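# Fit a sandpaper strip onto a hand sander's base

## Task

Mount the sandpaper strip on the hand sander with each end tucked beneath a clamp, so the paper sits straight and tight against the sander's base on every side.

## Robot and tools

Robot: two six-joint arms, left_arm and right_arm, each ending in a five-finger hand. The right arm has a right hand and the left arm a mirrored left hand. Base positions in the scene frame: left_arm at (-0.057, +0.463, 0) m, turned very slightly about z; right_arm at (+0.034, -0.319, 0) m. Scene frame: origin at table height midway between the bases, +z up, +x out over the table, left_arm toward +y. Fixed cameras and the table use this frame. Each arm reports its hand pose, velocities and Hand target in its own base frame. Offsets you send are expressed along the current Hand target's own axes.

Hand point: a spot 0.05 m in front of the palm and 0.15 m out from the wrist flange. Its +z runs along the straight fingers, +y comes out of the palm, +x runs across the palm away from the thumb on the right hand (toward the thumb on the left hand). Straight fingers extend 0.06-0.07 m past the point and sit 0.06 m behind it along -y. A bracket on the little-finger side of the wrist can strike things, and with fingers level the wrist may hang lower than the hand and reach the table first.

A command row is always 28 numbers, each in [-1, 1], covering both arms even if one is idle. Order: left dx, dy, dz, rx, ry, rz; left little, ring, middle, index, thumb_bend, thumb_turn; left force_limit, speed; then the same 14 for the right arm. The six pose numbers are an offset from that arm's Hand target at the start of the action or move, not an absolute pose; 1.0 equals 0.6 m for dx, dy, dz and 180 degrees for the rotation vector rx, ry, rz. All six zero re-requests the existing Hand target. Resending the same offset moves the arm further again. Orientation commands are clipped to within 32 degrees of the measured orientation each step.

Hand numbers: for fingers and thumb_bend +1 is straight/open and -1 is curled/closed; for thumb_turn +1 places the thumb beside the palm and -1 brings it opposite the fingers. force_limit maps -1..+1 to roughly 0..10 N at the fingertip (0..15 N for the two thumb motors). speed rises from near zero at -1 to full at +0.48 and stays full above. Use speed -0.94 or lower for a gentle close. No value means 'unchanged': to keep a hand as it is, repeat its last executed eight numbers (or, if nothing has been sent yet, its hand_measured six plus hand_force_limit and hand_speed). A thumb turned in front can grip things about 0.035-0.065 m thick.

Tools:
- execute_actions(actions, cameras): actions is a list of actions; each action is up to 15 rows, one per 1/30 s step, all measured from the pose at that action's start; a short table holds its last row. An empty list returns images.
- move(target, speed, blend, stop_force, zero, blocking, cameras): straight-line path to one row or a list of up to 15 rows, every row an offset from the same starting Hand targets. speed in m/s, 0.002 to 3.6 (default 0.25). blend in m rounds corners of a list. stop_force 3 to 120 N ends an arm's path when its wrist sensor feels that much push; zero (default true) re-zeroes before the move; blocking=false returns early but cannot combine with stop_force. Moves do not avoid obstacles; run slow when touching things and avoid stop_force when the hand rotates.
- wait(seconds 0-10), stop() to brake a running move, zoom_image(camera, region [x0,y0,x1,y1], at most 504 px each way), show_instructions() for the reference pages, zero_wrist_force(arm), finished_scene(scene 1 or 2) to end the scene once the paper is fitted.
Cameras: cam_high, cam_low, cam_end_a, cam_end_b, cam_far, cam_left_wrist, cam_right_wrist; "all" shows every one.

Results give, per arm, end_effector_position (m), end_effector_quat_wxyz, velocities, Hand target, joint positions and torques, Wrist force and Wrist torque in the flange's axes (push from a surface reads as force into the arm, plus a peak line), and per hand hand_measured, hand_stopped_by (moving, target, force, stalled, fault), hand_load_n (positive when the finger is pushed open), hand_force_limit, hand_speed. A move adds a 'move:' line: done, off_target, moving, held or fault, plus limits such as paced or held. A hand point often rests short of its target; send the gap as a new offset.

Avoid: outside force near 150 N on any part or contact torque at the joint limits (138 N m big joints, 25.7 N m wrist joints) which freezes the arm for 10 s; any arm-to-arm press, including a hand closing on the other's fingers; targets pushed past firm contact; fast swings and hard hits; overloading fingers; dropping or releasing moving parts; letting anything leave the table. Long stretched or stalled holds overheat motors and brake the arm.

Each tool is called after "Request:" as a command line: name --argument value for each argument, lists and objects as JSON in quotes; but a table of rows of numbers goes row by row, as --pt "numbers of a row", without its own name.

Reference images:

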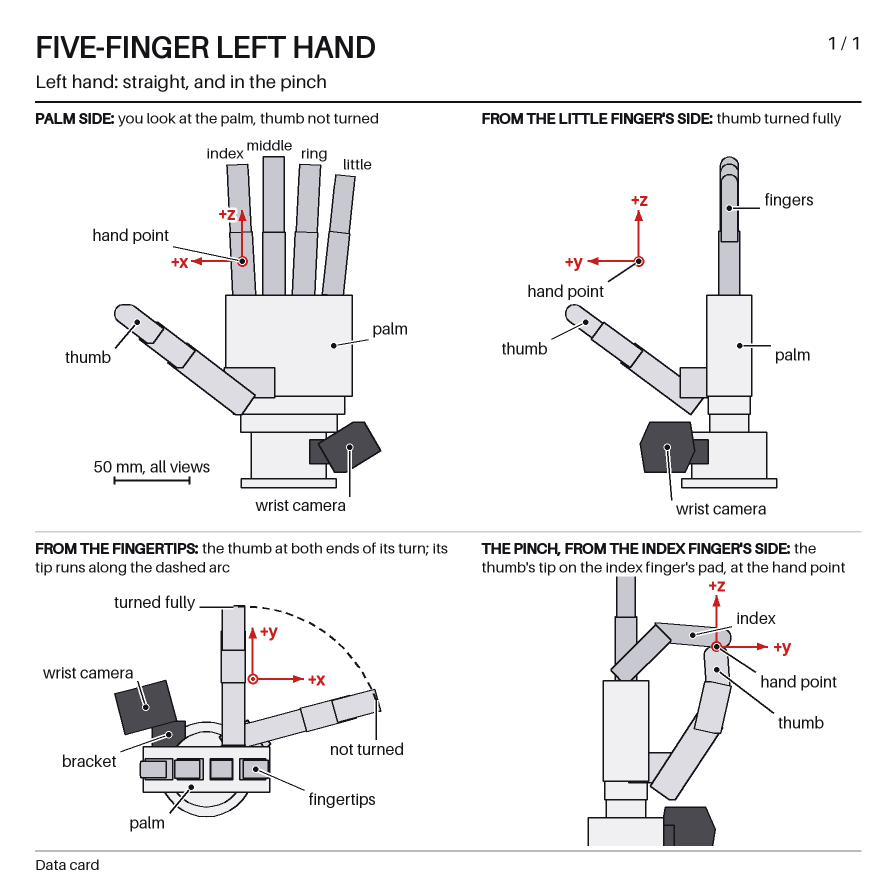

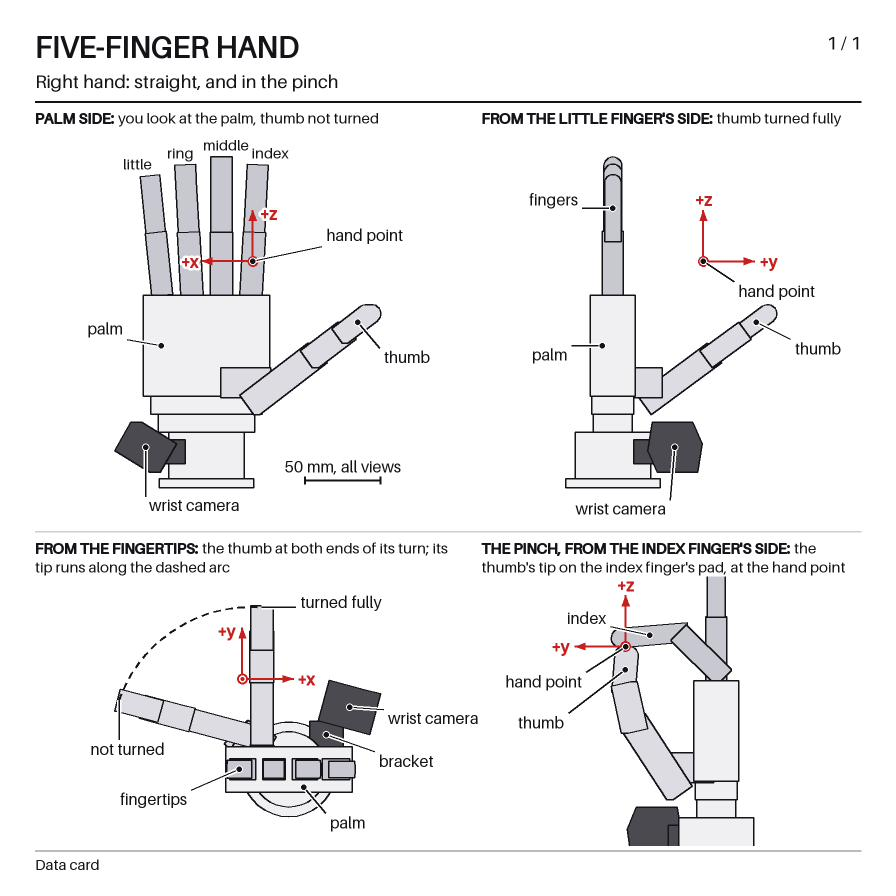

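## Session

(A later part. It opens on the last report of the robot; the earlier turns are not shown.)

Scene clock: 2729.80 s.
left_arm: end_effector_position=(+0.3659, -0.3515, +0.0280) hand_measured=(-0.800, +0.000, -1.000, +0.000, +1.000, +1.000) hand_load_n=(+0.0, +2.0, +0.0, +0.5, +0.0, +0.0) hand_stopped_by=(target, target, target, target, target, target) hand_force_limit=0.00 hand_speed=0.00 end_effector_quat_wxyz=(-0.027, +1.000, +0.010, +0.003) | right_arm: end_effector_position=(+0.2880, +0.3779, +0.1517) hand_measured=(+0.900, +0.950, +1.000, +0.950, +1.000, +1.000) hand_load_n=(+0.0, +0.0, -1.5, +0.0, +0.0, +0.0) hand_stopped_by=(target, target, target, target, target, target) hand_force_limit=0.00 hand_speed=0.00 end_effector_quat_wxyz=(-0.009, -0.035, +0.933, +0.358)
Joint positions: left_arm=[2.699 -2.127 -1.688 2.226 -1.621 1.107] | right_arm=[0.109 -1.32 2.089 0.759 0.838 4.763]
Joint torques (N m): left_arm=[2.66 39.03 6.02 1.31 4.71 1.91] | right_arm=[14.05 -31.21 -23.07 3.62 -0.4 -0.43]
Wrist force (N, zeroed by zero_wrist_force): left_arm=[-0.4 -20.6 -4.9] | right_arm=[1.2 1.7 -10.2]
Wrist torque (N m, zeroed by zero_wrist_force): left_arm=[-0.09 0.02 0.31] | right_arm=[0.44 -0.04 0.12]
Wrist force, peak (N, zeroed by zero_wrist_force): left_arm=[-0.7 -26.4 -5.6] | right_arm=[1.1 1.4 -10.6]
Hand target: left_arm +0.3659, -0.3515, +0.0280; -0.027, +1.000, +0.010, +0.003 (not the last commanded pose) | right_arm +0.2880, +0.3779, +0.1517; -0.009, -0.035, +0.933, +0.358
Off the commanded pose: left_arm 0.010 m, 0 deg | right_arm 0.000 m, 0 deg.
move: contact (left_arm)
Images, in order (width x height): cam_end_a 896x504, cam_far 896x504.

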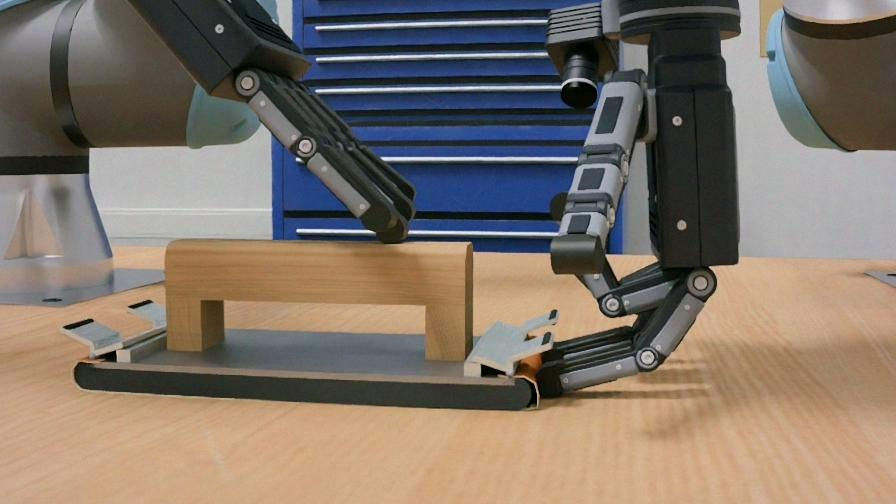

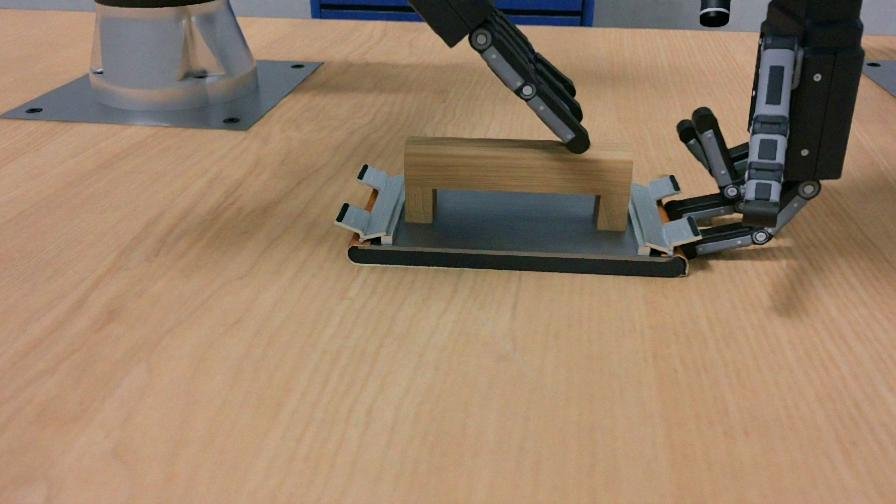

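Request:
move --target '[-0.0008,-0.025,0.0013,0,0,0,-0.8,0,-1,0,1,1,0,0,0,0,0,0,0,0,0.9,0.95,1,0.95,1,1,0,0]' --speed 0.03 --cameras '["cam_far","cam_end_a","cam_left_wrist"]'

Request:
zoom_image --camera "cam_end_a" --region '[440, 290, 640, 430]'

Request:
zoom_image --camera "cam_left_wrist" --region '[100, 40, 360, 320]'

Scene clock: 2739.17 s.
left_arm: end_effector_position=(+0.3652, -0.3366, +0.0280) hand_measured=(-0.800, +0.000, -1.000, +0.000, +1.000, +1.000) hand_load_n=(+0.0, +0.0, +0.0, +0.0, +0.0, +0.0) hand_stopped_by=(target, target, target, target, target, target) hand_force_limit=0.00 hand_speed=0.00 end_effector_quat_wxyz=(-0.027, +1.000, +0.010, +0.003) | right_arm: end_effector_position=(+0.2880, +0.3779, +0.1517) hand_measured=(+0.900, +0.950, +1.000, +0.950, +1.000, +1.000) hand_load_n=(+0.0, +0.0, -2.0, +0.5, +0.0, +0.0) hand_stopped_by=(target, target, target, target, target, target) hand_force_limit=0.00 hand_speed=0.00 end_effector_quat_wxyz=(-0.009, -0.035, +0.933, +0.358)
Joint positions: left_arm=[2.729 -2.106 -1.723 2.242 -1.622 1.138] | right_arm=[0.11 -1.32 2.089 0.759 0.838 4.763]
Joint torques (N m): left_arm=[7.06 38.19 2.89 -0.89 -0.99 1.49] | right_arm=[14.52 -25.16 -19.31 1.05 -0.35 -0.37]
Wrist force (N, zeroed by zero_wrist_force): left_arm=[-0.2 -0.3 0.2] | right_arm=[1.3 1.8 -9.1]
Wrist torque (N m, zeroed by zero_wrist_force): left_arm=[-0.03 0.04 -0.01] | right_arm=[0.37 -0.06 0.13]
Wrist force, peak (N, zeroed by zero_wrist_force): left_arm=[-0.4 -20.9 -4.7] | right_arm=[1.1 1.8 -10.4]
Hand target: left_arm +0.3652, -0.3365, +0.0280; -0.027, +1.000, +0.010, +0.003 | right_arm +0.2880, +0.3779, +0.1517; -0.009, -0.035, +0.933, +0.358
Off the commanded pose: left_arm 0.000 m, 0 deg | right_arm 0.000 m, 0 deg.
move: done
Images, in order (width x height): cam_end_a 896x504, cam_far 896x504, cam_left_wrist 672x504.

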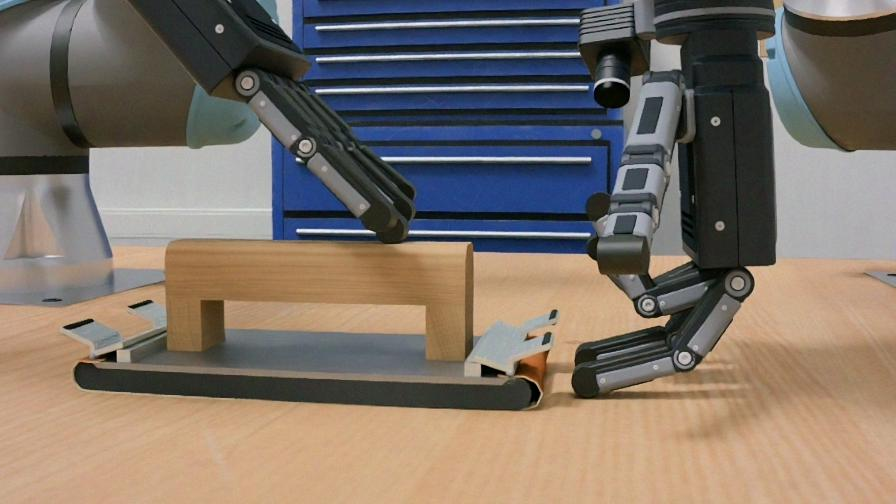

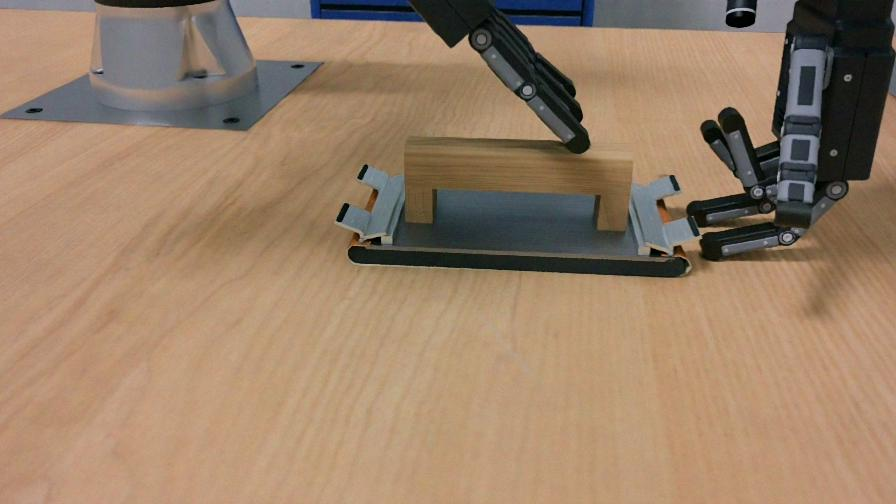

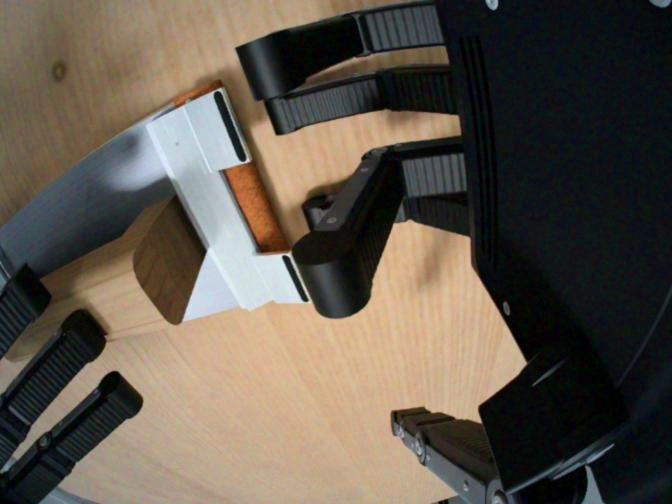

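Scaled by 2.520 from the camera's 896x504 image, which has a finer 1280x720 frame.

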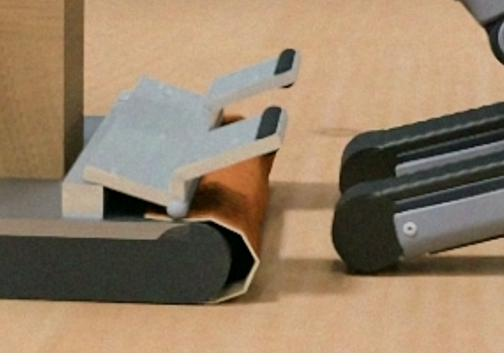

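Scaled by 1.800 from the camera's 672x504 image, which has a finer 960x720 frame.

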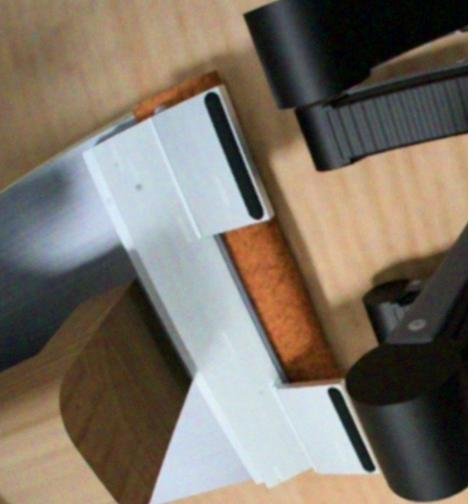

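Request:
move --pt "0 0 0 0 0 0 -0.8 0 -1 0 1 1 0 0 -0.0007 0.0557 -0.062 0 0 0 0.9 0.95 1 0.95 1 1 0 0" --pt "0 0 0 0 0 0 -0.8 0 -1 0 1 1 0 0 0.0075 -0.1085 -0.1656 0 0 0 -0.8 -0.8 1 -0.8 1 1 0 0" --pt "0 0 0 0 0 0 -0.8 0 -1 0 1 1 0 0 0.0082 -0.1642 -0.1036 0 0 0 -0.8 -0.8 1 -0.8 1 1 0 0" --speed '[0.08,0.1,0.06]' --blend '[0.015,0,0]' --cameras '["cam_far","cam_end_a","cam_end_b"]'

Request:
zoom_image --camera "cam_end_b" --region '[470, 250, 670, 420]'

Request:
zoom_image --camera "cam_end_a" --region '[440, 290, 640, 430]'

Scene clock: 2875.20 s.
left_arm: end_effector_position=(+0.3652, -0.3365, +0.0280) hand_measured=(-0.800, +0.000, -1.000, +0.000, +1.000, +1.000) hand_load_n=(+0.0, +0.0, +0.0, +0.0, +0.0, +0.0) hand_stopped_by=(target, target, target, target, target, target) hand_force_limit=0.00 hand_speed=0.00 end_effector_quat_wxyz=(-0.027, +1.000, +0.010, +0.003) | right_arm: end_effector_position=(+0.2915, +0.2630, +0.1320) hand_measured=(-0.800, -0.800, +1.000, -0.800, +1.000, +1.000) hand_load_n=(+0.0, +0.5, +0.0, +0.0, +0.0, +0.0) hand_stopped_by=(target, target, target, target, target, target) hand_force_limit=0.00 hand_speed=0.00 end_effector_quat_wxyz=(-0.009, -0.035, +0.933, +0.358)
Joint positions: left_arm=[2.73 -2.106 -1.723 2.242 -1.622 1.139] | right_arm=[-0.321 -1.285 2.26 0.921 0.901 4.202]
Joint torques (N m): left_arm=[8.38 39.02 3.12 -0.7 0.56 1.66] | right_arm=[14.28 -6.42 3.81 0.73 -2.7 1.39]
Wrist force (N, zeroed by zero_wrist_force): left_arm=[-0.1 -0.3 0.3] | right_arm=[1.4 -0.7 0.9]
Wrist torque (N m, zeroed by zero_wrist_force): left_arm=[-0.03 0.03 0.00] | right_arm=[-0.18 -0.24 -0.03]
Wrist force, peak (N, zeroed by zero_wrist_force): left_arm=[-0.3 -0.4 0.7] | right_arm=[1.3 2.2 -9.4]
Hand target: left_arm +0.3652, -0.3365, +0.0280; -0.027, +1.000, +0.010, +0.003 | right_arm +0.2915, +0.2631, +0.1319; -0.009, -0.035, +0.933, +0.358
Off the commanded pose: left_arm 0.000 m, 0 deg | right_arm 0.000 m, 0 deg.
move: done
Images, in order (width x height): cam_end_a 896x504, cam_end_b 896x504, cam_far 896x504.

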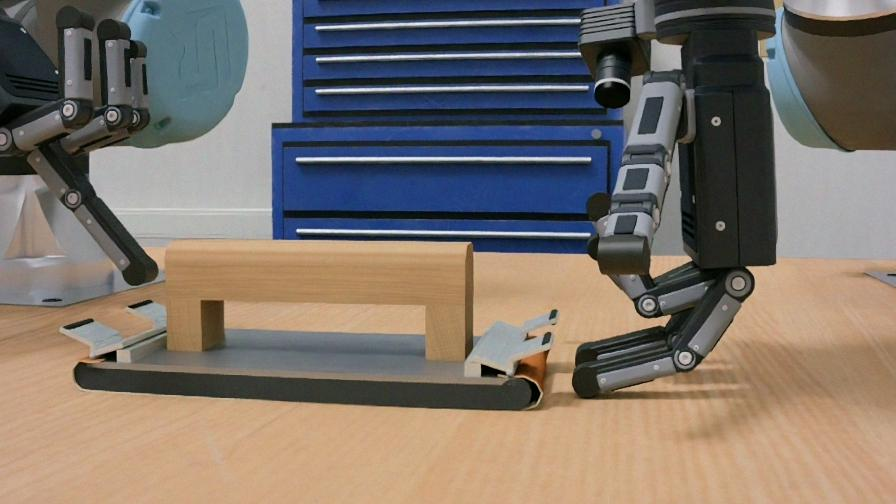

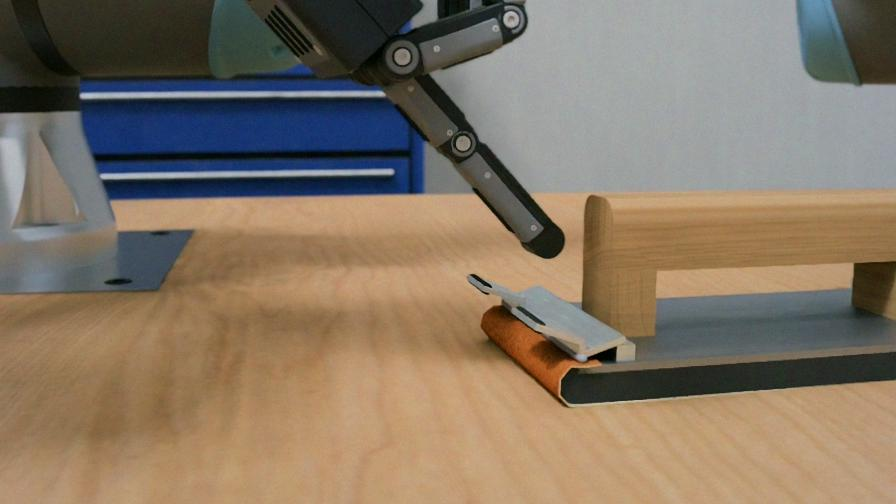

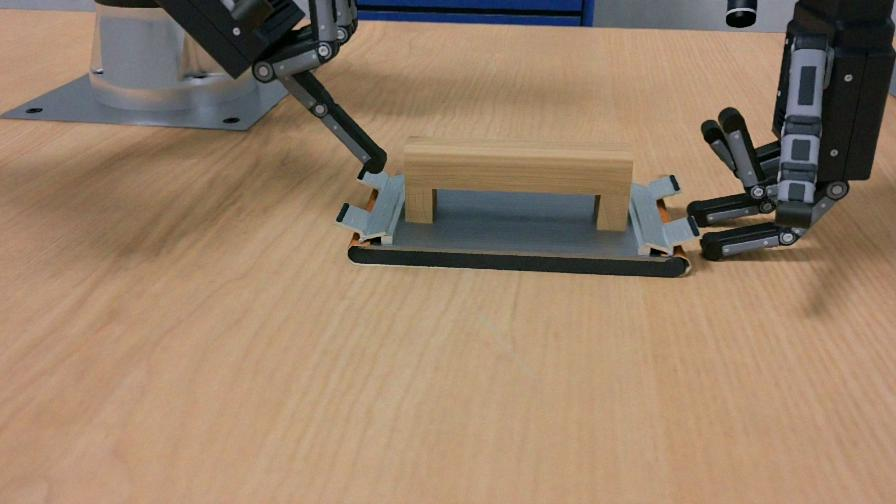

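Scaled by 2.520 from the camera's 896x504 image, which has a finer 1280x720 frame.

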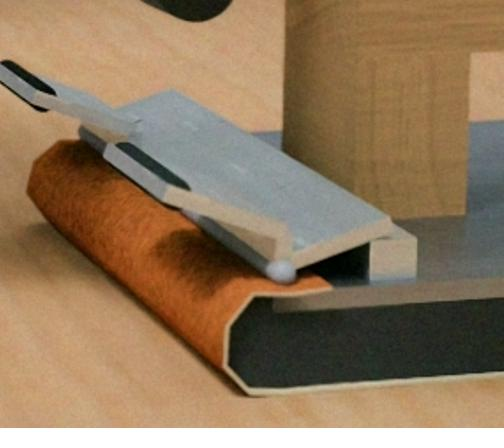

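Scaled by 2.520 from the camera's 896x504 image, which has a finer 1280x720 frame.

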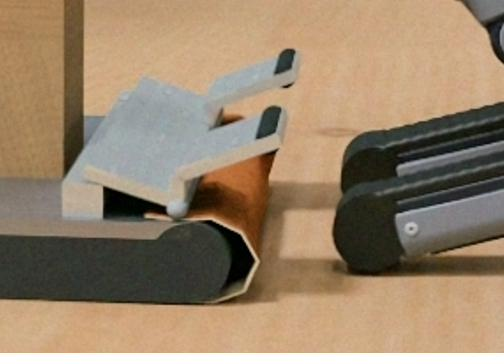

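Request:
move --target '[0,0,0,0,0,0,-0.8,0,-1,0,1,1,0,0,0,0.0285,0.0257,0,0,0,-0.8,-0.8,1,-0.8,1,1,0,0]' --speed 0.012 --stop_force 3

Request:
move --target '[0,0,0,0,0,0,-0.8,0,-1,0,1,1,0,0,0,0.0037,0.0033,0,0,0,-0.8,-0.8,1,-0.8,1,1,0,0]' --speed 0.005 --stop_force 10 --cameras '["cam_far","cam_end_a","cam_end_b"]'

Request:
zoom_image --camera "cam_end_b" --region '[470, 250, 670, 420]'

Request:
zoom_image --camera "cam_end_a" --region '[440, 290, 640, 430]'

Scene clock: 2889.07 s.
left_arm: end_effector_position=(+0.3652, -0.3365, +0.0280) hand_measured=(-0.800, +0.000, -1.000, +0.000, +1.000, +1.000) hand_load_n=(+0.0, +0.0, +0.0, +0.0, +0.0, +0.0) hand_stopped_by=(target, target, target, target, target, target) hand_force_limit=0.00 hand_speed=0.00 end_effector_quat_wxyz=(-0.027, +1.000, +0.010, +0.003) | right_arm: end_effector_position=(+0.2904, +0.2783, +0.1319) hand_measured=(-0.800, -0.800, +1.000, -0.800, +1.000, +1.000) hand_load_n=(+0.0, +0.0, +0.0, +0.0, +0.0, +0.0) hand_stopped_by=(target, target, target, target, target, target) hand_force_limit=0.00 hand_speed=0.00 end_effector_quat_wxyz=(-0.009, -0.035, +0.933, +0.358)
Joint positions: left_arm=[2.73 -2.106 -1.723 2.242 -1.622 1.139] | right_arm=[-0.263 -1.289 2.248 0.892 0.884 4.273]
Joint torques (N m): left_arm=[8.74 39.15 3.32 -0.98 0.76 1.47] | right_arm=[-14.27 -7.72 3.05 5.3 1.02 -1.24]
Wrist force (N, zeroed by zero_wrist_force): left_arm=[-0.2 -0.3 0.2] | right_arm=[0.9 -0.5 0.9]
Wrist torque (N m, zeroed by zero_wrist_force): left_arm=[-0.03 0.05 -0.01] | right_arm=[-0.13 -0.19 0.05]
Wrist force, peak (N, zeroed by zero_wrist_force): left_arm=[-0.3 -0.5 0.6] | right_arm=[0.8 -3.3 -1.0]
Hand target: left_arm +0.3652, -0.3365, +0.0280; -0.027, +1.000, +0.010, +0.003 | right_arm +0.2904, +0.2783, +0.1319; -0.009, -0.035, +0.933, +0.358 (not the last commanded pose)
Off the commanded pose: left_arm 0.000 m, 0 deg | right_arm 0.008 m, 0 deg.
move: contact (right_arm)

Scene clock: 2890.53 s.
left_arm: end_effector_position=(+0.3652, -0.3365, +0.0280) hand_measured=(-0.800, +0.000, -1.000, +0.000, +1.000, +1.000) hand_load_n=(+0.0, +0.0, +0.0, +0.5, +0.0, +0.0) hand_stopped_by=(target, target, target, target, target, target) hand_force_limit=0.00 hand_speed=0.00 end_effector_quat_wxyz=(-0.027, +1.000, +0.010, +0.003) | right_arm: end_effector_position=(+0.2902, +0.2813, +0.1319) hand_measured=(-0.800, -0.800, +1.000, -0.800, +1.000, +1.000) hand_load_n=(+0.0, +0.5, +0.5, +0.0, +0.0, +0.0) hand_stopped_by=(target, target, target, target, target, target) hand_force_limit=0.00 hand_speed=0.00 end_effector_quat_wxyz=(-0.009, -0.035, +0.933, +0.358)
Joint positions: left_arm=[2.73 -2.106 -1.723 2.242 -1.622 1.139] | right_arm=[-0.252 -1.29 2.245 0.887 0.881 4.287]
Joint torques (N m): left_arm=[8.59 39.24 3.04 -1 0.73 1.42] | right_arm=[15.28 -33.36 -22.07 0.56 -3.76 1.35]
Wrist force (N, zeroed by zero_wrist_force): left_arm=[-0.2 -0.4 0.4] | right_arm=[1.0 -4.0 -3.7]
Wrist torque (N m, zeroed by zero_wrist_force): left_arm=[-0.06 0.06 -0.01] | right_arm=[0.33 -0.10 -0.16]
Wrist force, peak (N, zeroed by zero_wrist_force): left_arm=[-0.4 -0.3 0.5] | right_arm=[1.0 -4.3 -4.8]
Hand target: left_arm +0.3652, -0.3365, +0.0280; -0.027, +1.000, +0.010, +0.003 | right_arm +0.2902, +0.2813, +0.1319; -0.009, -0.035, +0.933, +0.358
Off the commanded pose: left_arm 0.000 m, 0 deg | right_arm 0.000 m, 0 deg.
move: done
Images, in order (width x height): cam_end_a 896x504, cam_end_b 896x504, cam_far 896x504.

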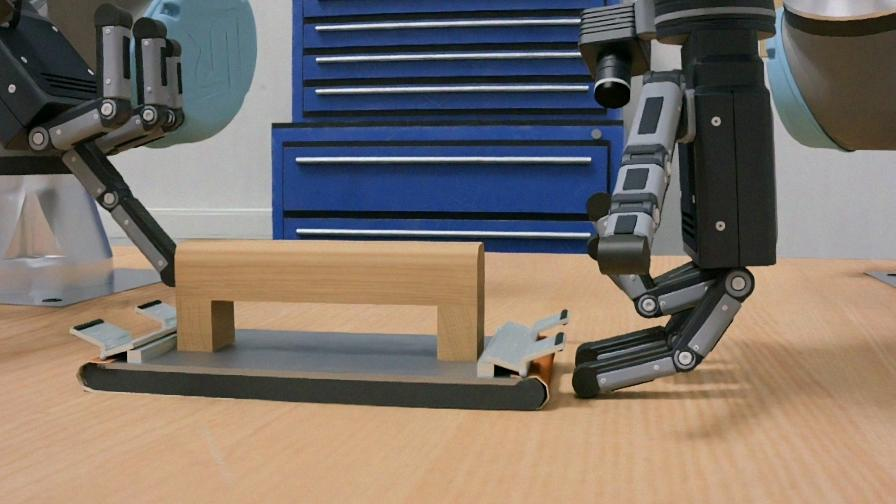

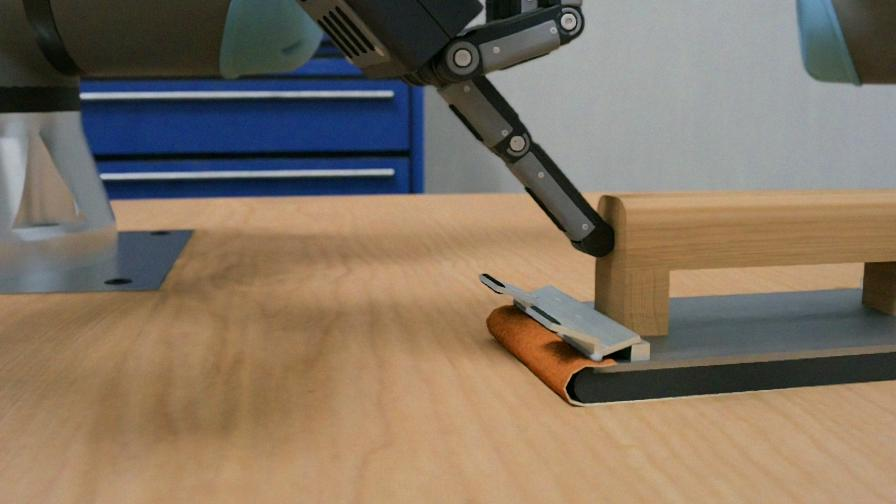

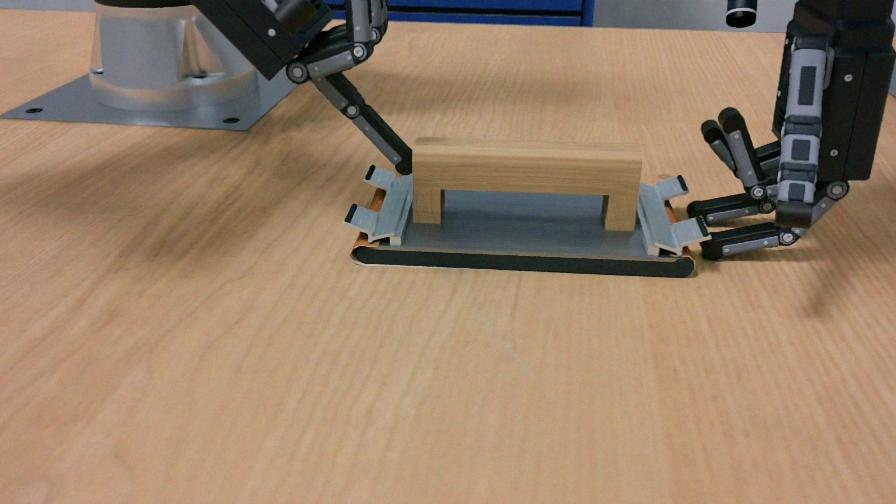

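Scaled by 2.520 from the camera's 896x504 image, which has a finer 1280x720 frame.

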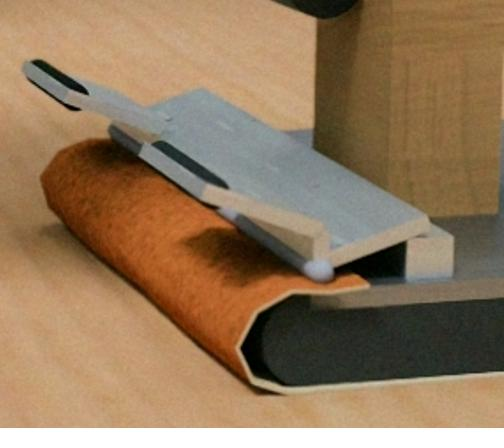

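Scaled by 2.520 from the camera's 896x504 image, which has a finer 1280x720 frame.

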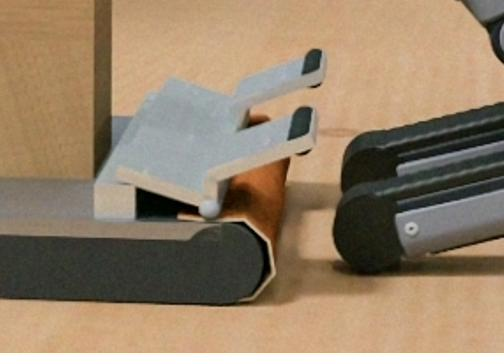

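Request:
move --pt "0.0020 -0.0999 0.0052 0 0 0 -0.8 0 -1 0 1 1 0 0 0.0036 -0.0371 -0.0334 0 0 0 -0.8 -0.8 1 -0.8 1 1 0 0" --pt "0.0033 -0.1103 -0.1945 0 0 0 -0.8 0 -1 0 1 1 0 0 0.0022 0.0743 -0.1573 0 0 0 -0.8 -0.8 1 -0.8 1 1 0 0" --speed '[0.05,0.12]' --blend '[0.01,0]' --cameras '["all"]'

Request:
zoom_image --camera "cam_end_b" --region '[470, 250, 670, 420]'

Request:
zoom_image --camera "cam_end_a" --region '[440, 290, 640, 430]'

Request:
zoom_image --camera "cam_high" --region '[350, 150, 450, 270]'

Request:
zoom_image --camera "cam_far" --region '[320, 120, 720, 300]'

Scene clock: 2908.83 s.
left_arm: end_effector_position=(+0.3651, -0.2766, +0.1479) hand_measured=(-0.800, +0.000, -1.000, +0.000, +1.000, +1.000) hand_load_n=(+0.0, +0.0, +0.0, +0.0, +0.0, +0.0) hand_stopped_by=(target, target, target, target, target, target) hand_force_limit=0.00 hand_speed=0.00 end_effector_quat_wxyz=(-0.027, +1.000, +0.010, +0.003) | right_arm: end_effector_position=(+0.2902, +0.2511, +0.2317) hand_measured=(-0.800, -0.800, +1.000, -0.800, +1.000, +1.000) hand_load_n=(+0.0, +0.0, +0.0, +0.0, +0.0, +0.0) hand_stopped_by=(target, target, target, target, target, target) hand_force_limit=0.00 hand_speed=0.00 end_effector_quat_wxyz=(-0.009, -0.035, +0.933, +0.358)
Joint positions: left_arm=[2.871 -1.873 -1.712 2.006 -1.624 1.28] | right_arm=[-0.369 -1.504 2.177 1.258 0.917 4.145]
Joint torques (N m): left_arm=[8.03 33.33 24.95 -4.45 -1.29 1.52] | right_arm=[-14.12 -28.68 -26.99 5.42 1.09 -1.17]
Wrist force (N, zeroed by zero_wrist_force): left_arm=[-0.2 -0.4 0.2] | right_arm=[1.6 -1.1 1.2]
Wrist torque (N m, zeroed by zero_wrist_force): left_arm=[-0.05 0.04 -0.01] | right_arm=[-0.24 -0.26 0.03]
Wrist force, peak (N, zeroed by zero_wrist_force): left_arm=[-0.4 -0.6 1.1] | right_arm=[0.9 -4.7 -4.5]
Hand target: left_arm +0.3651, -0.2766, +0.1480; -0.027, +1.000, +0.010, +0.003 | right_arm +0.2902, +0.2511, +0.2318; -0.009, -0.035, +0.933, +0.358
Off the commanded pose: left_arm 0.000 m, 0 deg | right_arm 0.000 m, 0 deg.
move: done

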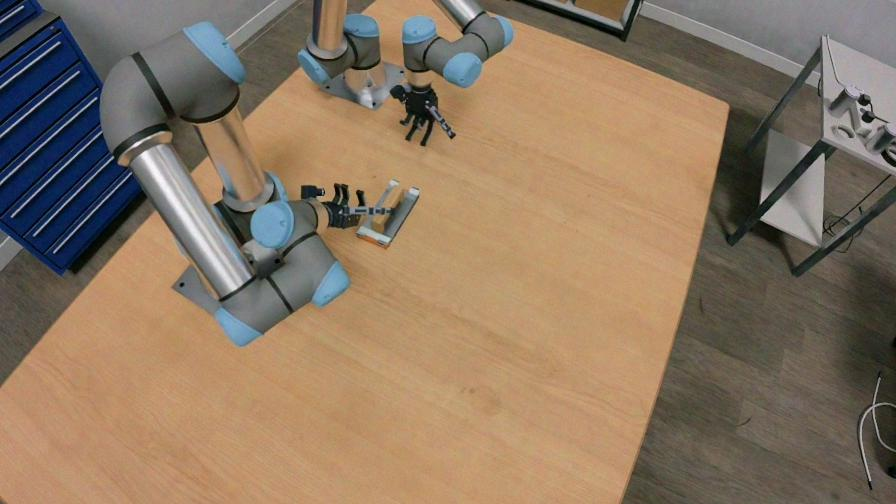

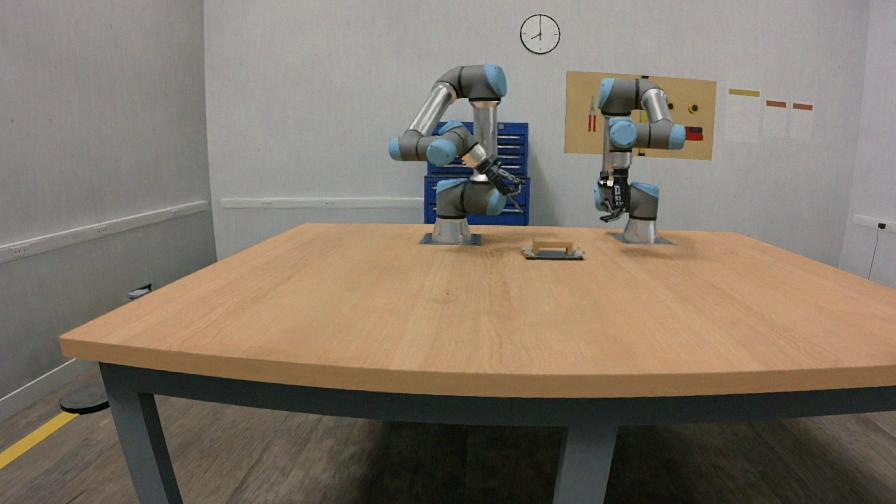

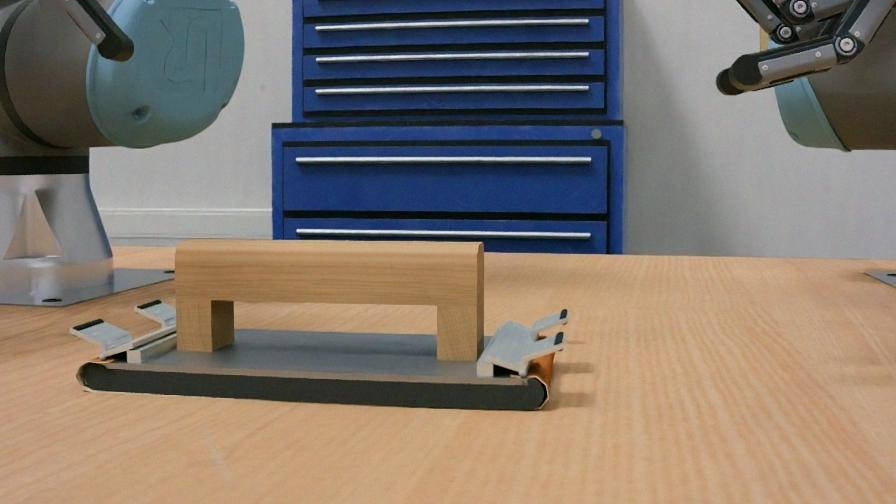

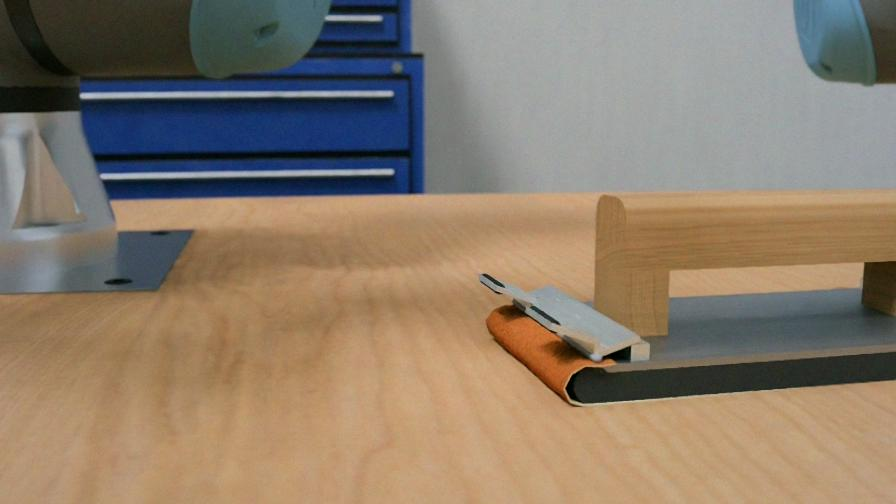

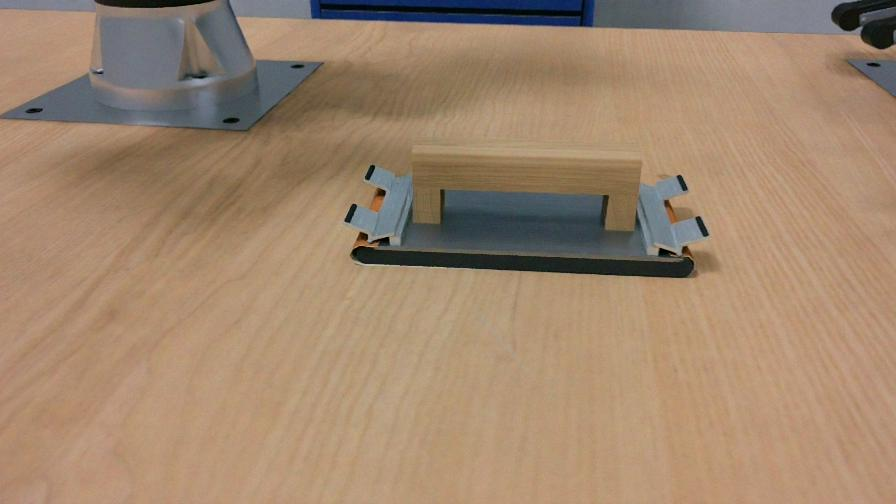

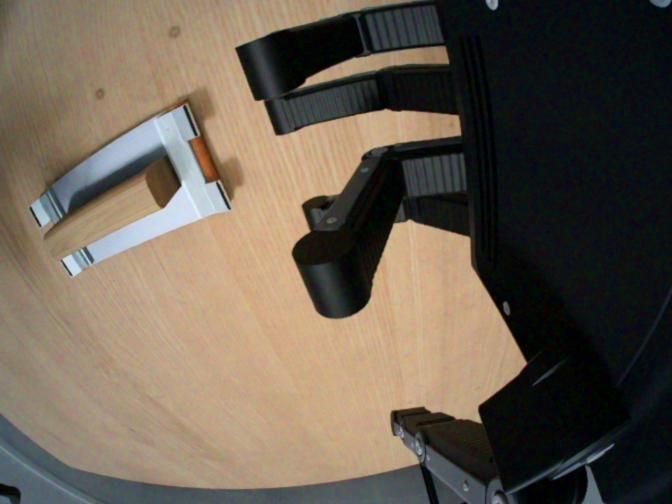

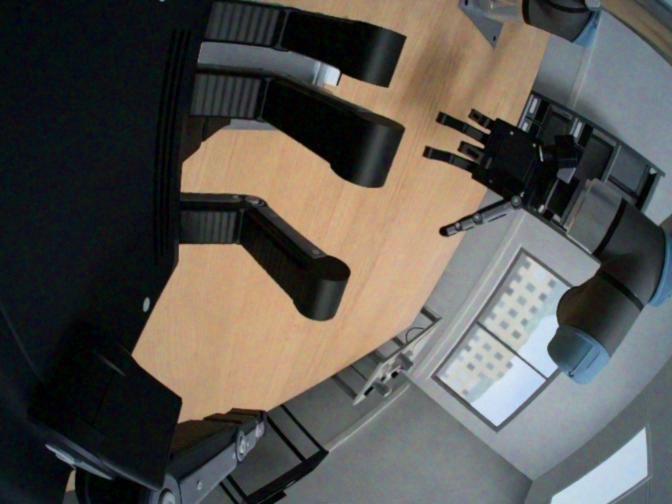

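Scaled by 2.520 from the camera's 896x504 image, which has a finer 1280x720 frame.

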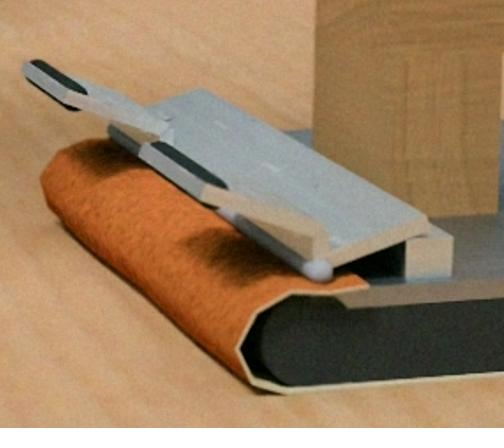

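Scaled by 2.520 from the camera's 896x504 image, which has a finer 1280x720 frame.

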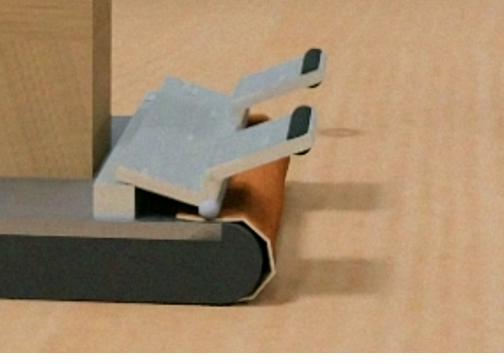

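Scaled by 4.200 from the camera's 896x504 image, which has a finer 1280x720 frame.

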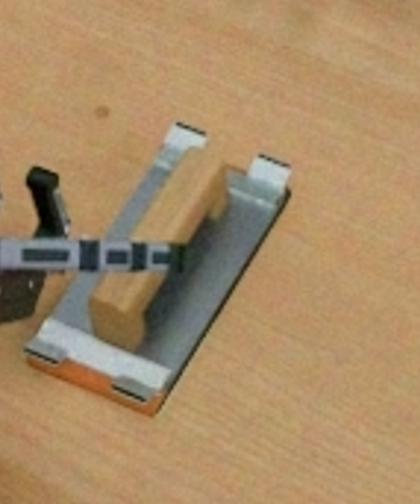

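Scaled by 1.260 from the camera's 896x504 image, which has a finer 1280x720 frame.

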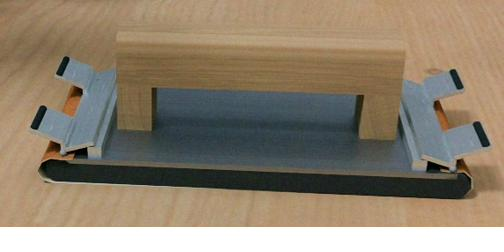

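Request:
finished_scene --scene 1

The scene is finished: the task was done.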